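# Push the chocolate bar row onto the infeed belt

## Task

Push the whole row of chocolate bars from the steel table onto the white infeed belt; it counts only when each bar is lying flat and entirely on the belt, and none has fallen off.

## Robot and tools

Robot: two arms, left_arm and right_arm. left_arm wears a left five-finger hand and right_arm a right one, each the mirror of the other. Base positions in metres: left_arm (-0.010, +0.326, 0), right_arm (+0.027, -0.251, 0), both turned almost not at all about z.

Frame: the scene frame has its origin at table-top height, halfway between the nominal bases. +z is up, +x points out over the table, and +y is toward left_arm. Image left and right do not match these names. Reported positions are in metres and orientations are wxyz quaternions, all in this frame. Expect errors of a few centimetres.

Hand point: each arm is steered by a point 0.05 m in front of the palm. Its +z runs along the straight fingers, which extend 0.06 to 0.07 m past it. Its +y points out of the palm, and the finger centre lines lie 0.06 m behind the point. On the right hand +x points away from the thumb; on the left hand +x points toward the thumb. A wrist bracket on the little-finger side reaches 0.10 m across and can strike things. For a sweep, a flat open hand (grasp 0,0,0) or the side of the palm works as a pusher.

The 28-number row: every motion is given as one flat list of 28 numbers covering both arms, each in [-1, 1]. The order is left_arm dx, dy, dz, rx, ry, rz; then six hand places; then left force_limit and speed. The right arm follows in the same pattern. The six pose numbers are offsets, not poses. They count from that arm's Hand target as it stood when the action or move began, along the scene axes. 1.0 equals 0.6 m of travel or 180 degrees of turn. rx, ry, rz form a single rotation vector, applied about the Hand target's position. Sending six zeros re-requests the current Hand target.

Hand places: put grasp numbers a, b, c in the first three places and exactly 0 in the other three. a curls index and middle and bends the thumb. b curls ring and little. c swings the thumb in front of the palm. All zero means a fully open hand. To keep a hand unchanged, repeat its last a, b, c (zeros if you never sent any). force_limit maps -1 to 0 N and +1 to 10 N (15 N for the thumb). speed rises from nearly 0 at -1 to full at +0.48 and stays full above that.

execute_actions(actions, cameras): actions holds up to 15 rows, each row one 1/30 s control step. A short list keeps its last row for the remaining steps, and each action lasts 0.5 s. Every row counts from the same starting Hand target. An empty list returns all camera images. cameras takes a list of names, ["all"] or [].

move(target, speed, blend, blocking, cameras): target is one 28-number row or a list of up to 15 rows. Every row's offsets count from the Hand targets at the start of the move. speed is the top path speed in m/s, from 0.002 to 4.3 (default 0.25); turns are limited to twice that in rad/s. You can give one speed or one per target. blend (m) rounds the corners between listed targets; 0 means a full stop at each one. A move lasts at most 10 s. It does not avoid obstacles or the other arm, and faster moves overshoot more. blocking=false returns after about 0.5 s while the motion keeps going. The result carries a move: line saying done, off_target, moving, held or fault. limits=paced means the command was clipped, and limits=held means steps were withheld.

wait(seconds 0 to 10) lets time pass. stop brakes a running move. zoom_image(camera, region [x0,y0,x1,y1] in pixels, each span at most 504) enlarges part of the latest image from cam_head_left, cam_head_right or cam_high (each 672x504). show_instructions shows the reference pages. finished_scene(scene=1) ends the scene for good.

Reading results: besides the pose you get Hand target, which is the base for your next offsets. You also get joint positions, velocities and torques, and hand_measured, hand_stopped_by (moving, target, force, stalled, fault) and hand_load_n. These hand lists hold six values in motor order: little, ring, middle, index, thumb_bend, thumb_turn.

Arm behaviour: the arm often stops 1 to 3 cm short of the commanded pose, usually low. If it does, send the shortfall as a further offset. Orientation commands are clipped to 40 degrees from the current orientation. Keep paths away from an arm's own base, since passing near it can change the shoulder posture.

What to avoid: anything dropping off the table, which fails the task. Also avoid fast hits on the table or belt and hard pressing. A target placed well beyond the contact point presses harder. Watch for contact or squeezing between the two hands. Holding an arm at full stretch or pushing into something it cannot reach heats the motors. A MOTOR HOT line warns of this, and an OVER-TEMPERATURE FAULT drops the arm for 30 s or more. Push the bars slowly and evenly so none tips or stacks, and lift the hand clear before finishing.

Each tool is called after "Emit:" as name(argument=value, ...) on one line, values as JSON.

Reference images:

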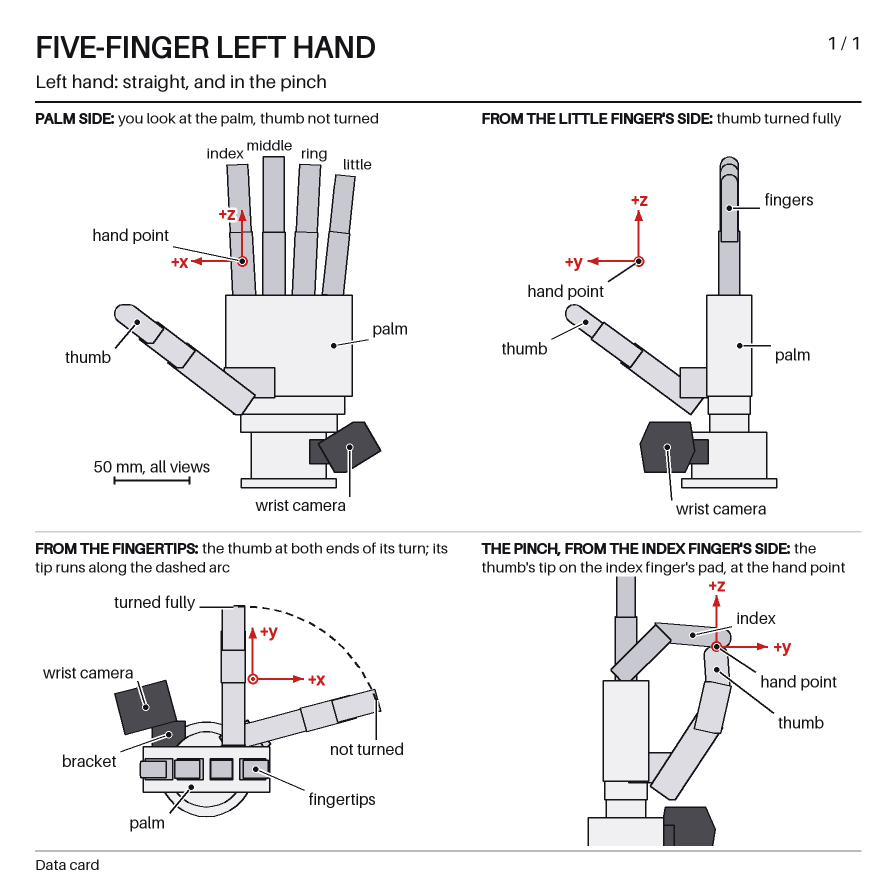

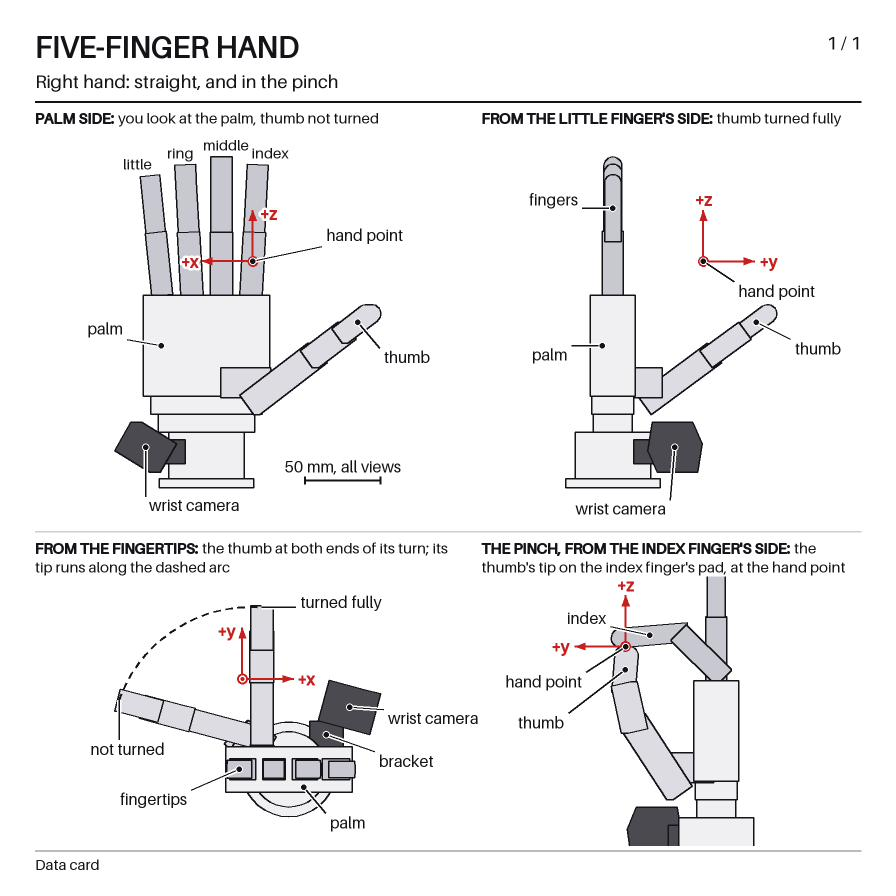

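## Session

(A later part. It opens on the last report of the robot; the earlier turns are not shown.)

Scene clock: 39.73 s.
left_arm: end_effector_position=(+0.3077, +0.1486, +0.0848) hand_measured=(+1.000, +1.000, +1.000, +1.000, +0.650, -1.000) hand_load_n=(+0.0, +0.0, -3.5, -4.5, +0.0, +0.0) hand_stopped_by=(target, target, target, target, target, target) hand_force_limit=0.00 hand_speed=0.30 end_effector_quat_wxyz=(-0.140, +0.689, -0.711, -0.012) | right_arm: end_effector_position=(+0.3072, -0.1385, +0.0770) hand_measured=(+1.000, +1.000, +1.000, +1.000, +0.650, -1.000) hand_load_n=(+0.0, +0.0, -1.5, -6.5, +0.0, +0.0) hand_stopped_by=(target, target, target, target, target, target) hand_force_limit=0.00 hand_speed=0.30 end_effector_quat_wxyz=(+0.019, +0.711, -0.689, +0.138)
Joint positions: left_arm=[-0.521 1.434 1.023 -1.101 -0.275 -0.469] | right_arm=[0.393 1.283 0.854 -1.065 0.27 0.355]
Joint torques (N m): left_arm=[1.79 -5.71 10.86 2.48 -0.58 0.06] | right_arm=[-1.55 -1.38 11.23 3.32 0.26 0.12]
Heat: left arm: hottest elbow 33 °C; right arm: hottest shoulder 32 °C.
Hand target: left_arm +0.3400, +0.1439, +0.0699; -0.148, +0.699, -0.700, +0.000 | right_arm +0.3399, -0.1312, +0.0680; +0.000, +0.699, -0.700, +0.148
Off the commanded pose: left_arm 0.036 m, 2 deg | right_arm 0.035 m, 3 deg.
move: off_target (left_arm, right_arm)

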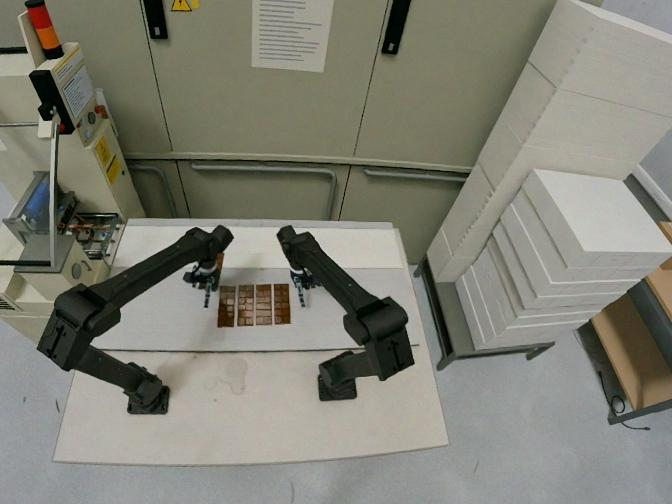

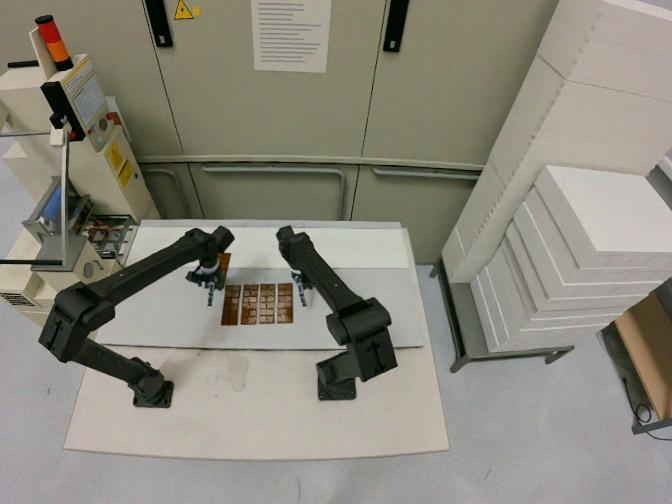

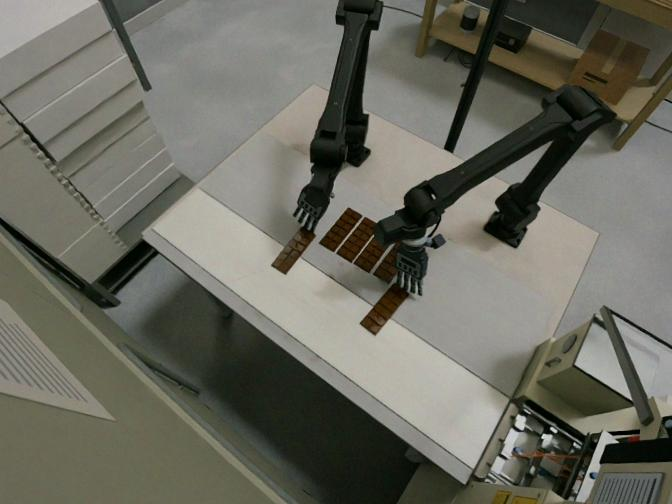

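Emit:
move(target=[0.1167, -0.003, -0.0117, 0, 0, 0, 0, 0, 1, 0, 0, 0, 0, 0.3, 0.1217, 0.005, -0.005, 0, 0, 0, 0, 0, 1, 0, 0, 0, 0, 0.3], speed=0.1, cameras=["all"])

Emit:
zoom_image(camera="cam_high", region=[230, 180, 430, 380])

Emit:
zoom_image(camera="cam_head_left", region=[170, 220, 350, 350])

Scene clock: 41.73 s.
left_arm: end_effector_position=(+0.3773, +0.1455, +0.0861) hand_measured=(+1.000, +1.000, +1.000, +1.000, +0.650, -1.000) hand_load_n=(+0.0, +0.0, -3.5, -4.5, +0.0, +0.0) hand_stopped_by=(target, target, target, target, target, target) hand_force_limit=0.00 hand_speed=0.30 end_effector_quat_wxyz=(-0.143, +0.690, -0.709, -0.009) | right_arm: end_effector_position=(+0.3795, -0.1352, +0.0771) hand_measured=(+1.000, +1.000, +1.000, +1.000, +0.650, -1.000) hand_load_n=(+0.0, +0.0, -1.0, -6.0, +0.0, +0.0) hand_stopped_by=(target, target, target, target, target, target) hand_force_limit=0.00 hand_speed=0.30 end_effector_quat_wxyz=(+0.018, +0.709, -0.691, +0.141)
Joint positions: left_arm=[-0.454 1.581 1.192 -1.095 -0.274 -0.402] | right_arm=[0.332 1.457 1.025 -1.041 0.268 0.298]
Joint torques (N m): left_arm=[1.9 -7.77 11.25 2.59 -0.31 0.1] | right_arm=[-1.32 -3.6 11.74 3.08 0.06 0.1]
Heat: left arm: hottest elbow 34 °C; right arm: hottest shoulder 32 °C.
Hand target: left_arm +0.4100, +0.1421, +0.0630; -0.148, +0.699, -0.700, +0.000 | right_arm +0.4129, -0.1282, +0.0650; +0.000, +0.699, -0.700, +0.148
Off the commanded pose: left_arm 0.040 m, 2 deg | right_arm 0.036 m, 3 deg.
move: off_target (left_arm, right_arm)

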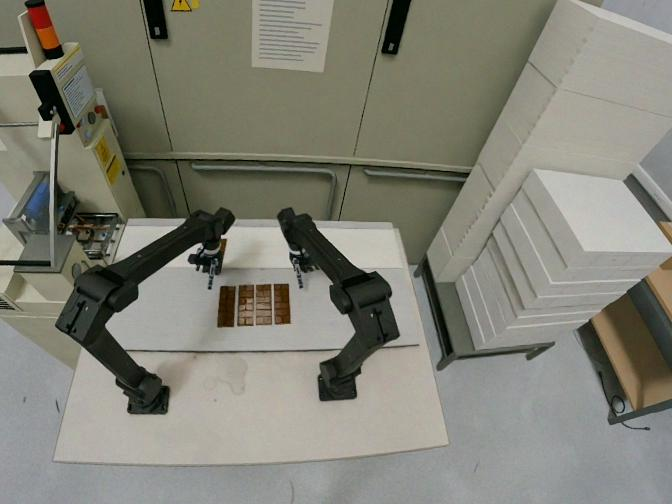

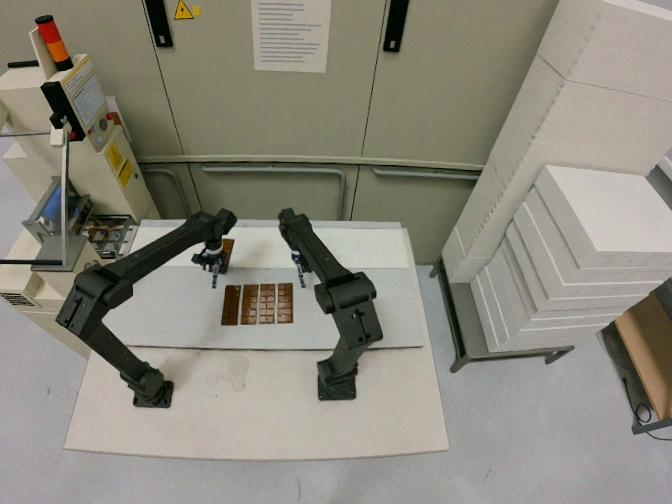

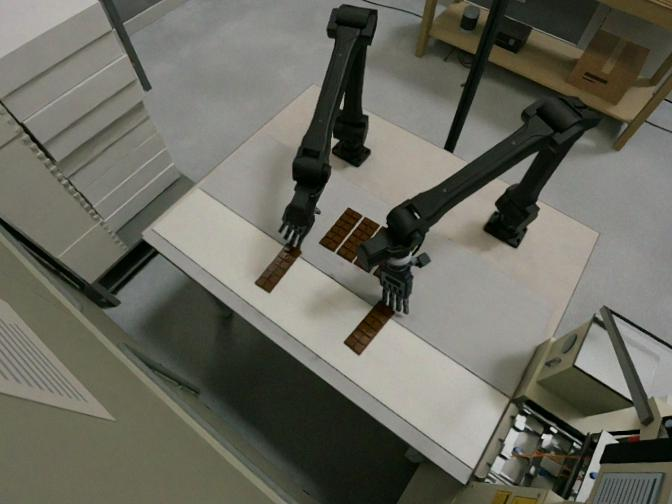

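Scaled by 2.520 from the camera's 672x504 image, which has a finer 960x720 frame.

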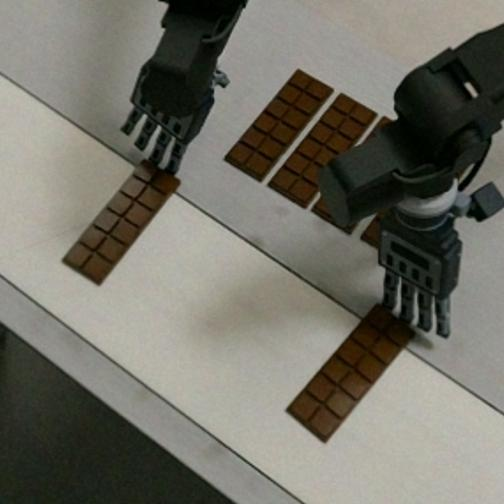

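Scaled by 2.800 from the camera's 672x504 image, which has a finer 960x720 frame.

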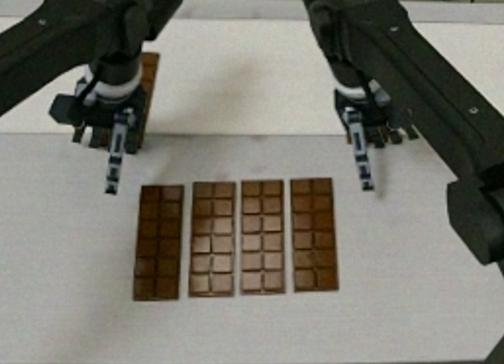

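Emit:
move(target=[0.07, 0, 0.0133, 0, 0, 0, 0, 0, 1, 0, 0, 0, 0, 0.3, 0.067, 0, 0.005, 0, 0, 0, 0, 0, 1, 0, 0, 0, 0, 0.3], speed=0.08, cameras=["all"])

Emit:
zoom_image(camera="cam_high", region=[230, 200, 430, 400])

Emit:
zoom_image(camera="cam_head_left", region=[170, 210, 350, 340])

Scene clock: 44.37 s.
left_arm: end_effector_position=(+0.4212, +0.1426, +0.0870) hand_measured=(+1.000, +1.000, +1.000, +1.000, +0.650, -1.000) hand_load_n=(+0.0, +0.0, -5.0, -4.5, +0.0, +0.0) hand_stopped_by=(target, target, target, target, target, target) hand_force_limit=0.00 hand_speed=0.30 end_effector_quat_wxyz=(-0.144, +0.690, -0.709, -0.004) | right_arm: end_effector_position=(+0.4150, -0.1337, +0.0770) hand_measured=(+1.000, +1.000, +1.000, +0.998, +0.650, -1.000) hand_load_n=(+0.0, +0.0, -2.5, -8.5, +0.0, +0.0) hand_stopped_by=(target, target, target, target, target, target) hand_force_limit=0.00 hand_speed=0.30 end_effector_quat_wxyz=(+0.017, +0.712, -0.688, +0.139)
Joint positions: left_arm=[-0.421 1.672 1.309 -1.103 -0.269 -0.367] | right_arm=[0.307 1.543 1.119 -1.044 0.261 0.262]
Joint torques (N m): left_arm=[1.67 -9 12.53 1.5 -0.35 0.06] | right_arm=[-1.49 -4.48 13.29 2.56 0.16 0.17]
Heat: left arm: hottest elbow 34 °C; right arm: hottest shoulder 32 °C.
Hand target: left_arm +0.4521, +0.1422, +0.0709; -0.148, +0.699, -0.699, +0.000 | right_arm +0.4532, -0.1282, +0.0680; +0.000, +0.699, -0.700, +0.148
Off the commanded pose: left_arm 0.035 m, 2 deg | right_arm 0.040 m, 3 deg.
move: off_target (left_arm, right_arm)

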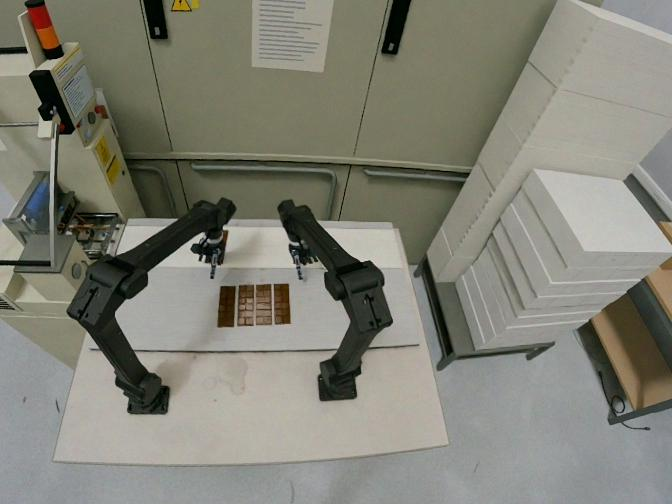

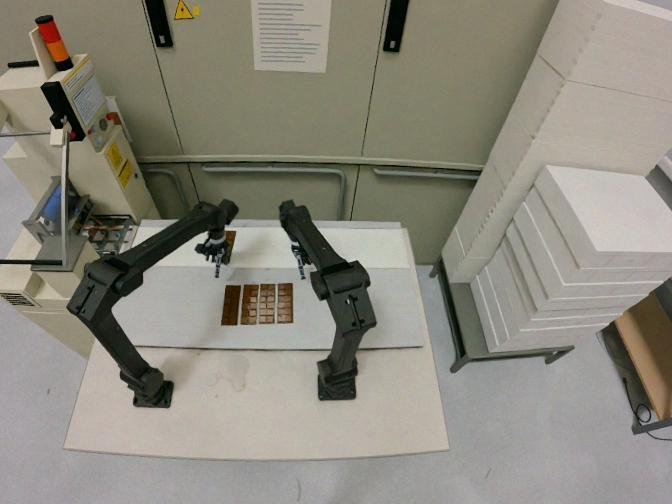

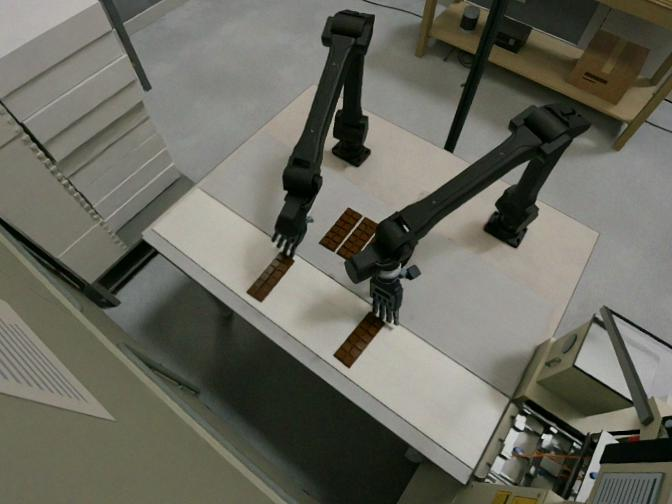

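Scaled by 2.520 from the camera's 672x504 image, which has a finer 960x720 frame.

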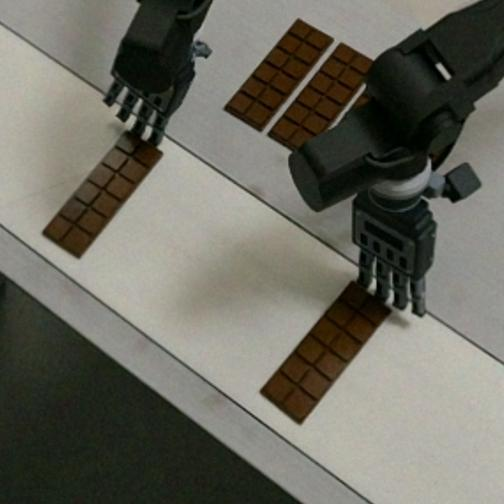

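Scaled by 2.800 from the camera's 672x504 image, which has a finer 960x720 frame.

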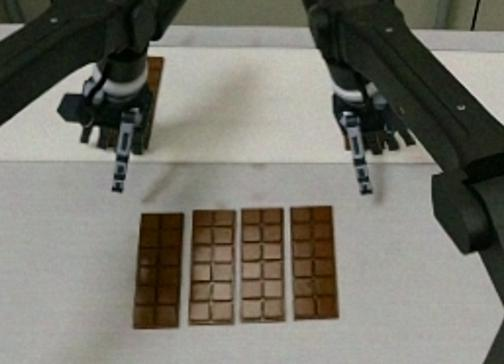

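Emit:
execute_actions(actions=[[[-0.065, 0, 0.01, 0, 0, 0, 0, 0, 1, 0, 0, 0, 0, 0.3, -0.07, 0, 0.01, 0, 0, 0, 0, 0, 1, 0, 0, 0, 0, 0.3], [-0.072, 0, 0.012, 0, 0, 0, 0, 0, 1, 0, 0, 0, 0, 0.3, -0.077, 0, 0.012, 0, 0, 0, 0, 0, 1, 0, 0, 0, 0, 0.3], [-0.079, 0, 0.014, 0, 0, 0, 0, 0, 1, 0, 0, 0, 0, 0.3, -0.084, 0, 0.014, 0, 0, 0, 0, 0, 1, 0, 0, 0, 0, 0.3], [-0.086, 0, 0.017, 0, 0, 0, 0, 0, 1, 0, 0, 0, 0, 0.3, -0.091, 0, 0.017, 0, 0, 0, 0, 0, 1, 0, 0, 0, 0, 0.3], [-0.094, 0, 0.02, 0, 0, 0, 0, 0, 1, 0, 0, 0, 0, 0.3, -0.099, 0, 0.02, 0, 0, 0, 0, 0, 1, 0, 0, 0, 0, 0.3], [-0.102, 0, 0.023, 0, 0, 0, 0, 0, 1, 0, 0, 0, 0, 0.3, -0.107, 0, 0.023, 0, 0, 0, 0, 0, 1, 0, 0, 0, 0, 0.3], [-0.11, 0, 0.027, 0, 0, 0, 0, 0, 1, 0, 0, 0, 0, 0.3, -0.115, 0, 0.027, 0, 0, 0, 0, 0, 1, 0, 0, 0, 0, 0.3], [-0.118, 0, 0.031, 0, 0, 0, 0, 0, 1, 0, 0, 0, 0, 0.3, -0.123, 0, 0.031, 0, 0, 0, 0, 0, 1, 0, 0, 0, 0, 0.3], [-0.126, 0, 0.035, 0, 0, 0, 0, 0, 1, 0, 0, 0, 0, 0.3, -0.131, 0, 0.035, 0, 0, 0, 0, 0, 1, 0, 0, 0, 0, 0.3], [-0.134, 0, 0.04, 0, 0, 0, 0, 0, 1, 0, 0, 0, 0, 0.3, -0.139, 0, 0.04, 0, 0, 0, 0, 0, 1, 0, 0, 0, 0, 0.3], [-0.142, 0, 0.045, 0, 0, 0, 0, 0, 1, 0, 0, 0, 0, 0.3, -0.147, 0, 0.045, 0, 0, 0, 0, 0, 1, 0, 0, 0, 0, 0.3], [-0.15, 0, 0.05, 0, 0, 0, 0, 0, 1, 0, 0, 0, 0, 0.3, -0.155, 0, 0.05, 0, 0, 0, 0, 0, 1, 0, 0, 0, 0, 0.3]]], cameras=["cam_high"])

Emit:
zoom_image(camera="cam_high", region=[230, 200, 430, 400])

Scene clock: 47.50 s.
left_arm: end_effector_position=(+0.3713, +0.1424, +0.1025) hand_measured=(+1.000, +1.000, +1.000, +1.000, +0.650, -1.000) hand_load_n=(+0.0, +0.0, +0.0, +0.0, +0.0, +0.0) hand_stopped_by=(target, target, target, target, target, target) hand_force_limit=0.00 hand_speed=0.30 end_effector_quat_wxyz=(-0.150, +0.697, -0.701, +0.008) | right_arm: end_effector_position=(+0.3678, -0.1282, +0.0944) hand_measured=(+1.000, +1.000, +1.000, +1.000, +0.650, -1.000) hand_load_n=(+0.0, +0.0, +0.0, +0.0, +0.0, +0.0) hand_stopped_by=(target, target, target, target, target, target) hand_force_limit=0.00 hand_speed=0.30 end_effector_quat_wxyz=(-0.003, +0.700, -0.699, +0.147)
Joint positions: left_arm=[-0.466 1.529 1.179 -1.103 -0.278 -0.431] | right_arm=[0.354 1.386 1.002 -1.057 0.265 0.338]
Joint torques (N m): left_arm=[-0.85 -12.92 7.71 -0.23 -0.31 -0.03] | right_arm=[0.5 -8.59 7.77 0.16 0.32 0.12]
Heat: left arm: hottest elbow 34 °C; right arm: hottest shoulder 32 °C.
Hand target: left_arm +0.3622, +0.1421, +0.1010; -0.148, +0.699, -0.700, +0.000 | right_arm +0.3601, -0.1282, +0.0980; +0.000, +0.699, -0.700, +0.148
Off the commanded pose: left_arm 0.009 m, 1 deg | right_arm 0.008 m, 0 deg.
Step readings (end_effector_position of left_arm | right_arm):
0: (+0.4213, +0.1425, +0.0872) | (+0.4149, -0.1337, +0.0770)
1: (+0.4213, +0.1425, +0.0872) | (+0.4149, -0.1337, +0.0770)
2: (+0.4213, +0.1425, +0.0873) | (+0.4149, -0.1337, +0.0770)
4: (+0.4200, +0.1430, +0.0881) | (+0.4149, -0.1335, +0.0777)
8: (+0.4126, +0.1443, +0.0873) | (+0.4078, -0.1325, +0.0766)
15: (+0.3791, +0.1472, +0.0931) | (+0.3751, -0.1308, +0.0836)
Images, in order (width x height): cam_high 672x504.

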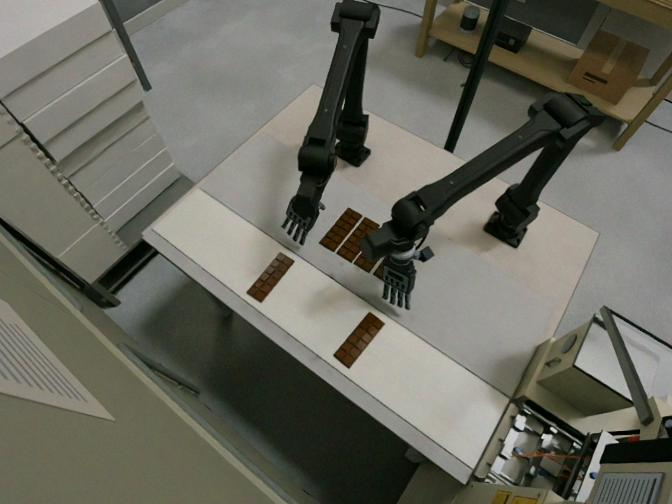

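Scaled by 2.520 from the camera's 672x504 image, which has a finer 960x720 frame.

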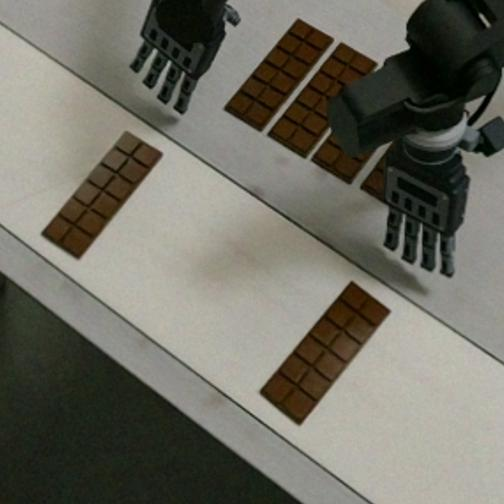

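Emit:
move(target=[[-0.3903, -0.1035, 0.0483, 0, 0, 0, 0, 0, 1, 0, 0, 0, 0, 0.3, -0.2168, -0.0863, 0.0533, 0, 0, 0, 0, 0, 1, 0, 0, 0, 0, 0.3], [-0.3903, -0.1035, -0.0267, 0, 0, 0, 0, 0, 1, 0, 0, 0, 0, 0.3, -0.2168, -0.0863, 0.0533, 0, 0, 0, 0, 0, 1, 0, 0, 0, 0, 0.3]], speed=[0.3, 0.15], blend=0.02, cameras=["all"])

Emit:
zoom_image(camera="cam_high", region=[310, 180, 410, 280])

Emit:
zoom_image(camera="cam_head_left", region=[180, 260, 320, 360])

Scene clock: 50.20 s.
left_arm: end_effector_position=(+0.1302, +0.0820, +0.0906) hand_measured=(+1.000, +1.000, +1.000, +1.000, +0.650, -1.000) hand_load_n=(+0.0, +0.0, +0.0, +0.0, +0.0, +0.0) hand_stopped_by=(target, target, target, target, target, target) hand_force_limit=0.00 hand_speed=0.30 end_effector_quat_wxyz=(-0.146, +0.699, -0.701, +0.000) | right_arm: end_effector_position=(+0.2356, -0.1777, +0.1306) hand_measured=(+1.000, +1.000, +1.000, +1.000, +0.650, -1.000) hand_load_n=(+0.0, +0.0, +0.5, +0.0, +0.0, +0.0) hand_stopped_by=(target, target, target, target, target, target) hand_force_limit=0.00 hand_speed=0.30 end_effector_quat_wxyz=(-0.004, +0.700, -0.699, +0.148)
Joint positions: left_arm=[-1.024 1.205 0.831 -1.264 -0.285 -1.018] | right_arm=[0.354 0.946 0.765 -1.256 0.265 0.339]
Joint torques (N m): left_arm=[-1.14 -6.3 7.56 0.39 -0.31 -0.03] | right_arm=[0.15 -2.96 8.39 0.17 0.32 0.07]
Heat: left arm: hottest elbow 34 °C; right arm: hottest shoulder 32 °C.
Hand target: left_arm +0.1279, +0.0801, +0.0850; -0.148, +0.699, -0.700, +0.000 | right_arm +0.2300, -0.1800, +0.1299; +0.000, +0.699, -0.700, +0.148
Off the commanded pose: left_arm 0.006 m, 0 deg | right_arm 0.006 m, 0 deg.
move: done

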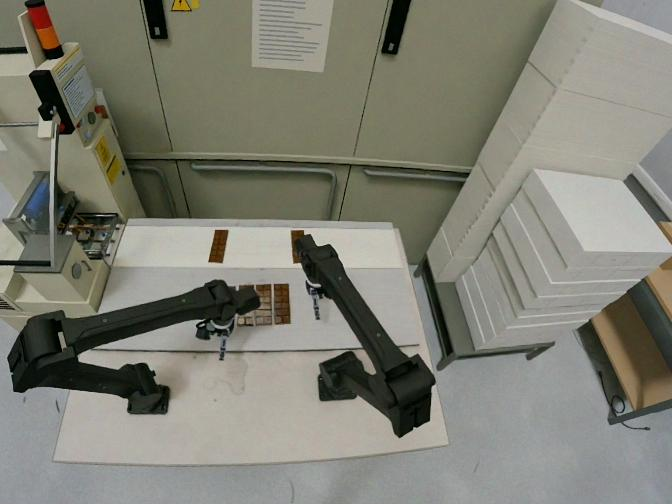

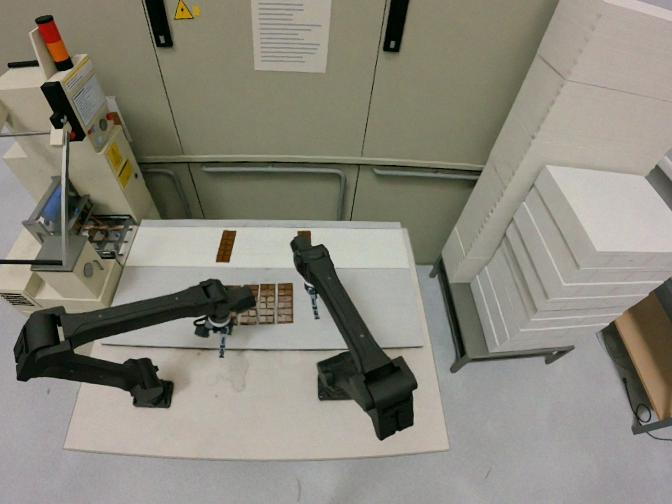

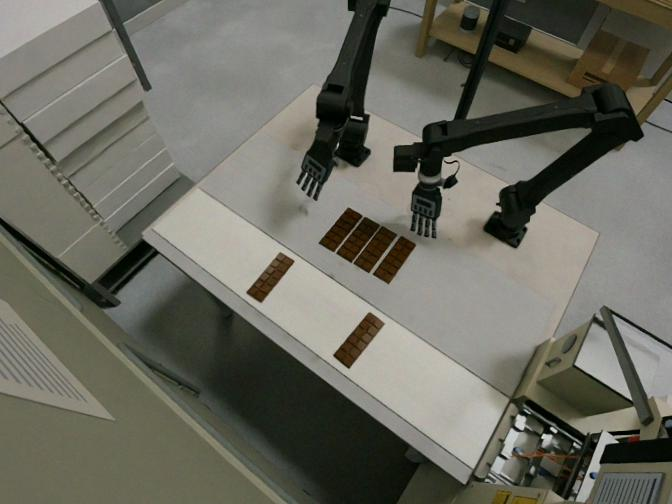

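Scaled by 5.040 from the camera's 672x504 image, which has a finer 960x720 frame.

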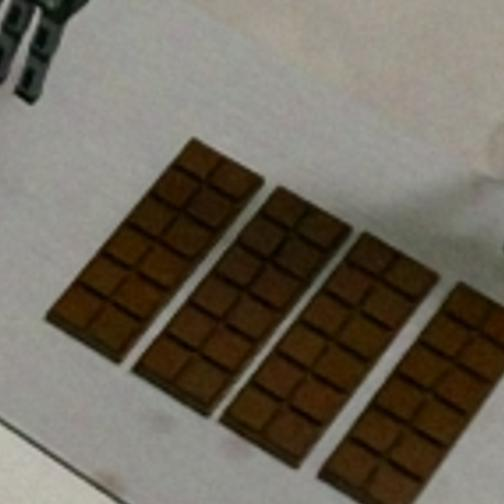

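Scaled by 3.600 from the camera's 672x504 image, which has a finer 960x720 frame.

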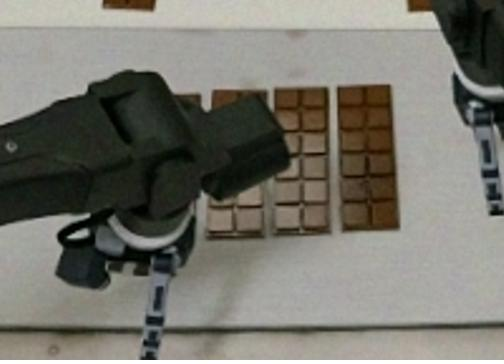

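Emit:
zoom_image(camera="cam_high", region=[370, 190, 450, 270])

Scaled by 6.300 from the camera's 672x504 image, which has a finer 960x720 frame.

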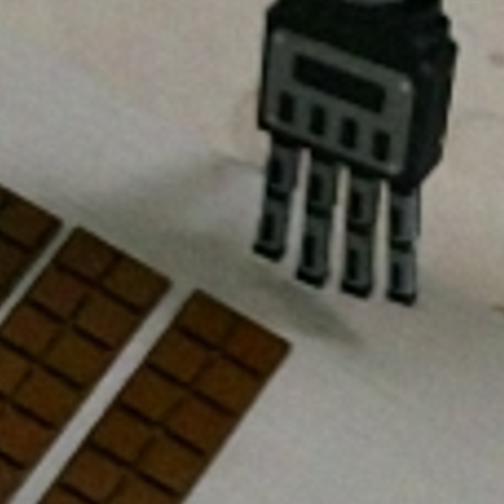

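Emit:
move(target=[[0.0333, 0, -0.0283, 0, 0, 0, 0, 0, 1, 0, 0, 0, 0, 0.3, 0, 0, 0, 0, 0, 0, 0, 0, 1, 0, 0, 0, 0, 0.3], [0.5368, 0, -0.0283, 0, 0, 0, 0, 0, 1, 0, 0, 0, 0, 0.3, -0.1517, 0.2, -0.0748, 0, 0, 0, 0, 0, 1, 0, 0, 0, 0, 0.3]], speed=[0.1, 0.12], blend=0.008, cameras=["all"])

Emit:
zoom_image(camera="cam_high", region=[230, 180, 430, 380])

Emit:
zoom_image(camera="cam_head_left", region=[170, 210, 350, 350])

Scene clock: 55.03 s.
left_arm: end_effector_position=(+0.4177, +0.0810, +0.0878) hand_measured=(+1.000, +1.000, +1.000, +1.000, +0.650, -1.000) hand_load_n=(+0.0, +0.0, -5.5, -4.5, +0.0, +0.0) hand_stopped_by=(target, target, target, target, target, target) hand_force_limit=0.00 hand_speed=0.30 end_effector_quat_wxyz=(-0.143, +0.689, -0.710, -0.002) | right_arm: end_effector_position=(+0.1426, -0.0585, +0.0893) hand_measured=(+1.000, +1.000, +1.000, +1.000, +0.650, -1.000) hand_load_n=(+0.0, +0.0, +0.0, +0.0, +0.0, +0.0) hand_stopped_by=(target, target, target, target, target, target) hand_force_limit=0.00 hand_speed=0.30 end_effector_quat_wxyz=(-0.010, +0.699, -0.700, +0.146)
Joint positions: left_arm=[-0.532 1.735 1.396 -1.155 -0.276 -0.478] | right_arm=[0.99 1.018 0.698 -1.293 0.291 1.002]
Joint torques (N m): left_arm=[1.9 -10.17 12.44 1.5 -0.57 0.07] | right_arm=[0.56 -1.32 8.09 0.12 0.12 0.11]
Heat: left arm: hottest elbow 34 °C; right arm: hottest shoulder 32 °C.
Hand target: left_arm +0.4500, +0.0801, +0.0680; -0.148, +0.699, -0.700, +0.000 | right_arm +0.1390, -0.0600, +0.0850; +0.000, +0.699, -0.700, +0.148
Off the commanded pose: left_arm 0.038 m, 2 deg | right_arm 0.006 m, 1 deg.
move: off_target (left_arm)

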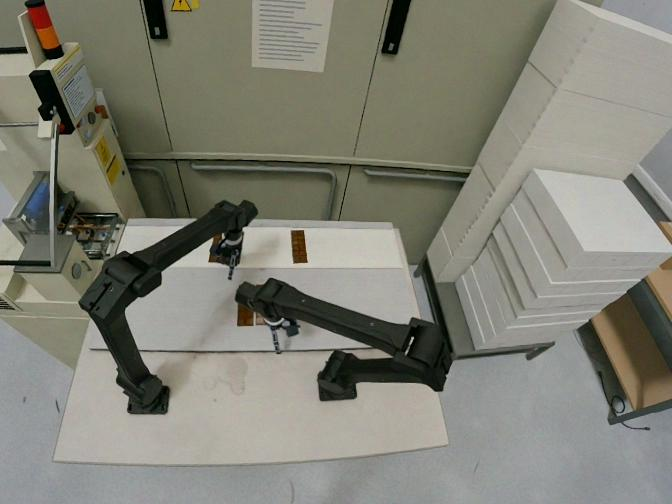

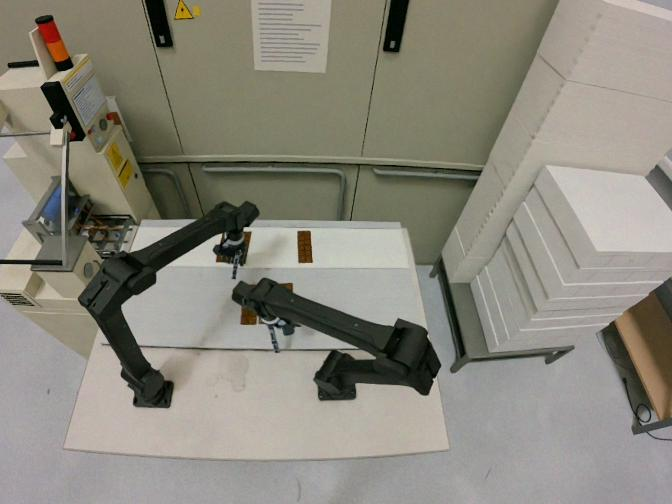

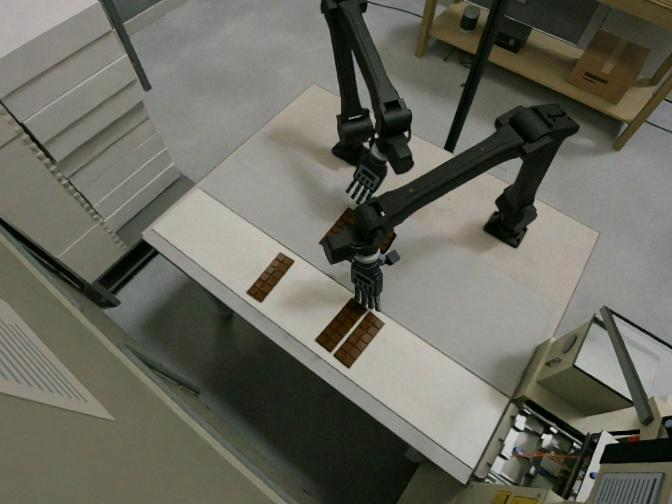

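Scaled by 2.520 from the camera's 672x504 image, which has a finer 960x720 frame.

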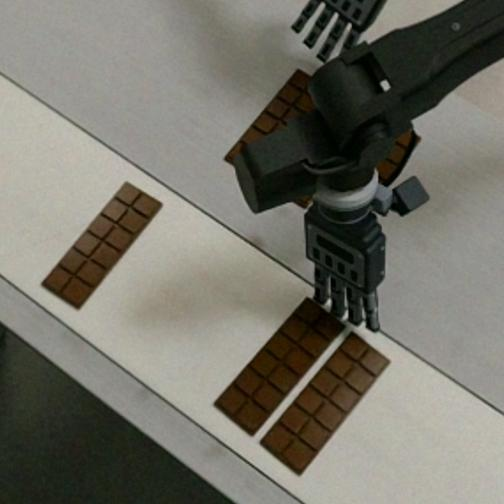

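Scaled by 2.800 from the camera's 672x504 image, which has a finer 960x720 frame.

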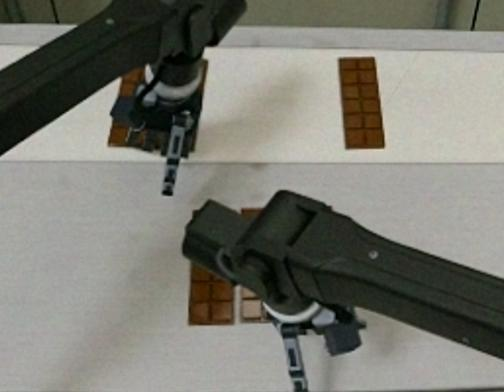

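Emit:
zoom_image(camera="cam_high", region=[310, 170, 410, 270])

Scaled by 5.040 from the camera's 672x504 image, which has a finer 960x720 frame.

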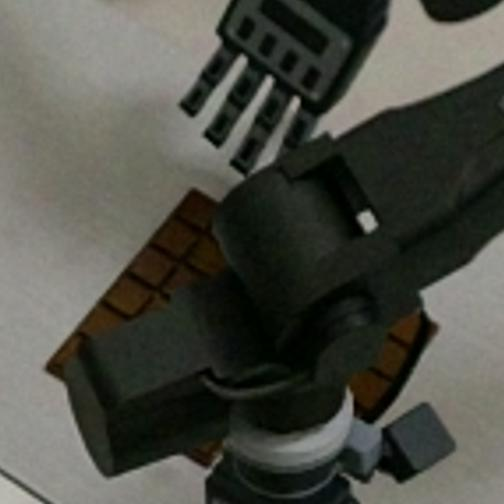

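Emit:
execute_actions(actions=[[[-0.06, 0, 0.01, 0, 0, 0, 0, 0, 1, 0, 0, 0, 0, 0.3, 0, 0, 0, 0, 0, 0, 0, 0, 1, 0, 0, 0, 0, 0.3], [-0.068, 0, 0.012, 0, 0, 0, 0, 0, 1, 0, 0, 0, 0, 0.3, 0, 0, 0, 0, 0, 0, 0, 0, 1, 0, 0, 0, 0, 0.3], [-0.076, 0, 0.014, 0, 0, 0, 0, 0, 1, 0, 0, 0, 0, 0.3, 0, 0, 0, 0, 0, 0, 0, 0, 1, 0, 0, 0, 0, 0.3], [-0.084, 0, 0.017, 0, 0, 0, 0, 0, 1, 0, 0, 0, 0, 0.3, 0, 0, 0, 0, 0, 0, 0, 0, 1, 0, 0, 0, 0, 0.3], [-0.092, 0, 0.02, 0, 0, 0, 0, 0, 1, 0, 0, 0, 0, 0.3, 0, 0, 0, 0, 0, 0, 0, 0, 1, 0, 0, 0, 0, 0.3], [-0.1, 0, 0.023, 0, 0, 0, 0, 0, 1, 0, 0, 0, 0, 0.3, 0, 0, 0, 0, 0, 0, 0, 0, 1, 0, 0, 0, 0, 0.3], [-0.108, 0, 0.027, 0, 0, 0, 0, 0, 1, 0, 0, 0, 0, 0.3, 0, 0, 0, 0, 0, 0, 0, 0, 1, 0, 0, 0, 0, 0.3], [-0.116, 0, 0.031, 0, 0, 0, 0, 0, 1, 0, 0, 0, 0, 0.3, 0, 0, 0, 0, 0, 0, 0, 0, 1, 0, 0, 0, 0, 0.3], [-0.124, 0, 0.035, 0, 0, 0, 0, 0, 1, 0, 0, 0, 0, 0.3, 0, 0, 0, 0, 0, 0, 0, 0, 1, 0, 0, 0, 0, 0.3], [-0.132, 0, 0.04, 0, 0, 0, 0, 0, 1, 0, 0, 0, 0, 0.3, 0, 0, 0, 0, 0, 0, 0, 0, 1, 0, 0, 0, 0, 0.3], [-0.14, 0, 0.045, 0, 0, 0, 0, 0, 1, 0, 0, 0, 0, 0.3, 0, 0, 0, 0, 0, 0, 0, 0, 1, 0, 0, 0, 0, 0.3], [-0.148, 0, 0.05, 0, 0, 0, 0, 0, 1, 0, 0, 0, 0, 0.3, 0, 0, 0, 0, 0, 0, 0, 0, 1, 0, 0, 0, 0, 0.3]]], cameras=[])

Scene clock: 61.20 s.
left_arm: end_effector_position=(+0.3696, +0.0794, +0.0983) hand_measured=(+1.000, +1.000, +1.000, +1.000, +0.650, -1.000) hand_load_n=(+0.0, +0.0, +0.0, +0.0, +0.0, +0.0) hand_stopped_by=(target, target, target, target, target, target) hand_force_limit=0.00 hand_speed=0.30 end_effector_quat_wxyz=(-0.149, +0.697, -0.702, +0.006) | right_arm: end_effector_position=(+0.1426, -0.0584, +0.0893) hand_measured=(+1.000, +1.000, +1.000, +1.000, +0.650, -1.000) hand_load_n=(-0.5, +0.0, +0.0, +0.0, +0.0, +0.0) hand_stopped_by=(target, target, target, target, target, target) hand_force_limit=0.00 hand_speed=0.30 end_effector_quat_wxyz=(-0.010, +0.698, -0.701, +0.146)
Joint positions: left_arm=[-0.587 1.615 1.271 -1.148 -0.289 -0.555] | right_arm=[0.99 1.018 0.698 -1.293 0.291 1.003]
Joint torques (N m): left_arm=[-0.91 -14.51 7.72 -0.25 -0.23 -0.04] | right_arm=[0.56 -1.38 8.08 0.13 0.12 0.11]
Heat: left arm: hottest elbow 34 °C; right arm: hottest shoulder 32 °C.
Hand target: left_arm +0.3612, +0.0801, +0.0981; -0.148, +0.699, -0.700, +0.000 | right_arm +0.1390, -0.0600, +0.0850; +0.000, +0.699, -0.700, +0.148
Off the commanded pose: left_arm 0.008 m, 1 deg | right_arm 0.006 m, 1 deg.
Step readings (end_effector_position of left_arm | right_arm):
0: (+0.4177, +0.0810, +0.0878) | (+0.1426, -0.0584, +0.0893)
1: (+0.4177, +0.0810, +0.0878) | (+0.1426, -0.0584, +0.0893)
2: (+0.4177, +0.0810, +0.0880) | (+0.1426, -0.0584, +0.0893)
4: (+0.4176, +0.0813, +0.0888) | (+0.1426, -0.0584, +0.0893)
8: (+0.4116, +0.0820, +0.0876) | (+0.1426, -0.0584, +0.0893)
15: (+0.3795, +0.0850, +0.0910) | (+0.1426, -0.0584, +0.0893)
No camera images: "cameras" was empty.

Emit:
move(target=[[-0.1853, 0.1832, 0.0532, 0, 0, 0, 0, 0, 1, 0, 0, 0, 0, 0.3, 0.0333, 0, -0.0283, 0, 0, 0, 0, 0, 1, 0, 0, 0, 0, 0.3], [-0.3853, 0.1165, 0.0365, 0, 0, 0, 0, 0, 1, 0, 0, 0, 0, 0.3, 0.3183, 0, -0.0283, 0, 0, 0, 0, 0, 1, 0, 0, 0, 0, 0.3], [-0.3887, -0.1052, -0.0218, 0, 0, 0, 0, 0, 1, 0, 0, 0, 0, 0.3, 0.5233, 0, -0.0283, 0, 0, 0, 0, 0, 1, 0, 0, 0, 0, 0.3]], speed=[0.25, 0.12, 0.12], blend=[0.008, 0.02, 0], cameras=["all"])

Emit:
zoom_image(camera="cam_high", region=[230, 180, 430, 380])

Emit:
zoom_image(camera="cam_head_left", region=[170, 210, 350, 350])

Scene clock: 65.60 s.
left_arm: end_effector_position=(+0.1221, +0.0457, +0.0817) hand_measured=(+1.000, +1.000, +1.000, +1.000, +0.650, -1.000) hand_load_n=(+0.0, +0.0, +0.0, -0.5, +0.0, +0.0) hand_stopped_by=(target, target, target, target, target, target) hand_force_limit=0.00 hand_speed=0.30 end_effector_quat_wxyz=(-0.158, +0.696, -0.700, -0.021) | right_arm: end_effector_position=(+0.4160, -0.0669, +0.0773) hand_measured=(+1.000, +1.000, +1.000, +1.000, +0.650, -1.000) hand_load_n=(+0.0, +0.0, -2.5, -7.0, +0.0, +0.0) hand_stopped_by=(target, target, target, target, target, target) hand_force_limit=0.00 hand_speed=0.30 end_effector_quat_wxyz=(+0.016, +0.712, -0.688, +0.138)
Joint positions: left_arm=[-1.11 1.335 0.914 -1.29 -0.289 -1.112] | right_arm=[0.445 1.611 1.203 -1.095 0.272 0.404]
Joint torques (N m): left_arm=[-1.44 -6.3 11.58 0.84 0.25 -0.11] | right_arm=[-1.73 -5.71 13.24 2.33 0.4 0.13]
Heat: left arm: hottest elbow 34 °C; right arm: hottest elbow 33 °C.
Hand target: left_arm +0.1280, +0.0169, +0.0849; -0.148, +0.699, -0.700, +0.000 | right_arm +0.4531, -0.0599, +0.0682; +0.000, +0.699, -0.700, +0.148
Off the commanded pose: left_arm 0.030 m, 3 deg | right_arm 0.039 m, 3 deg.
move: off_target (left_arm, right_arm)

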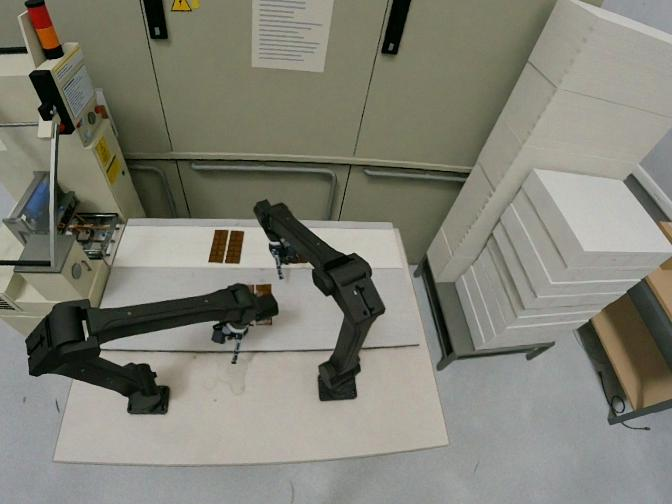

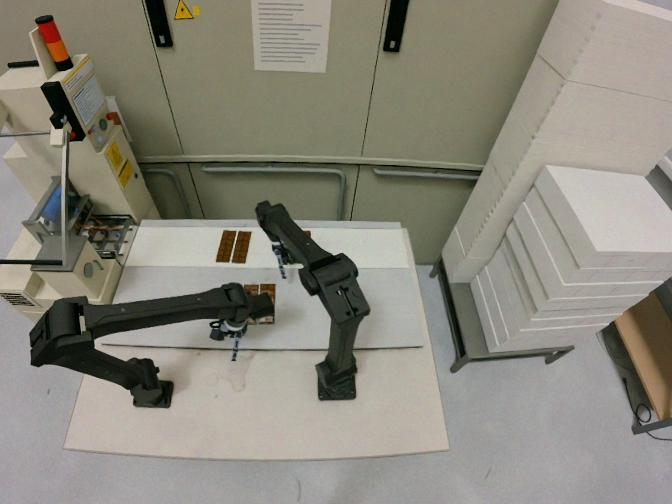

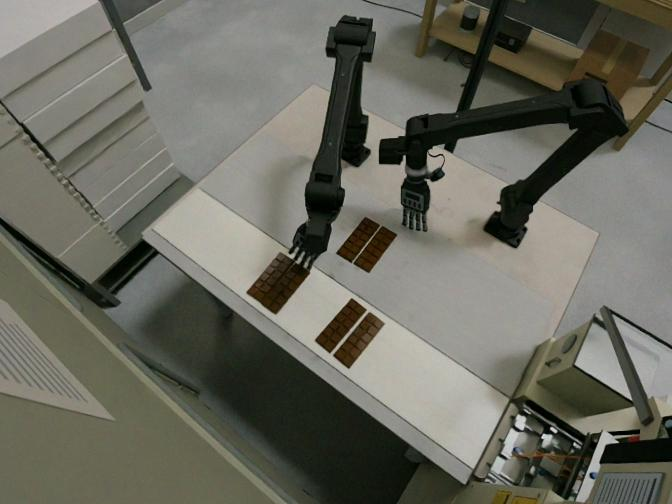

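Scaled by 2.520 from the camera's 672x504 image, which has a finer 960x720 frame.

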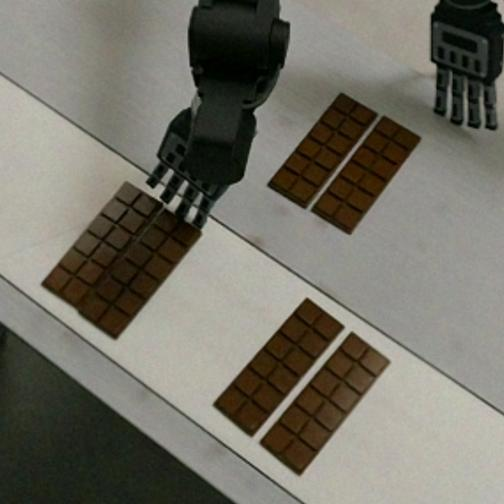

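Scaled by 2.800 from the camera's 672x504 image, which has a finer 960x720 frame.

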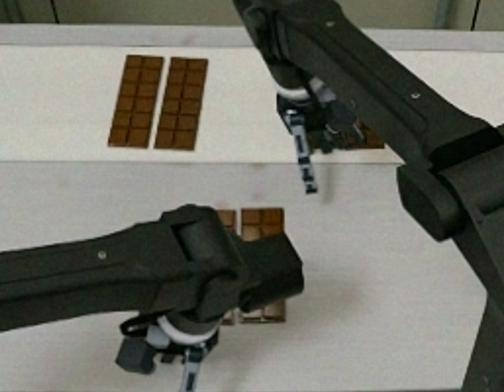

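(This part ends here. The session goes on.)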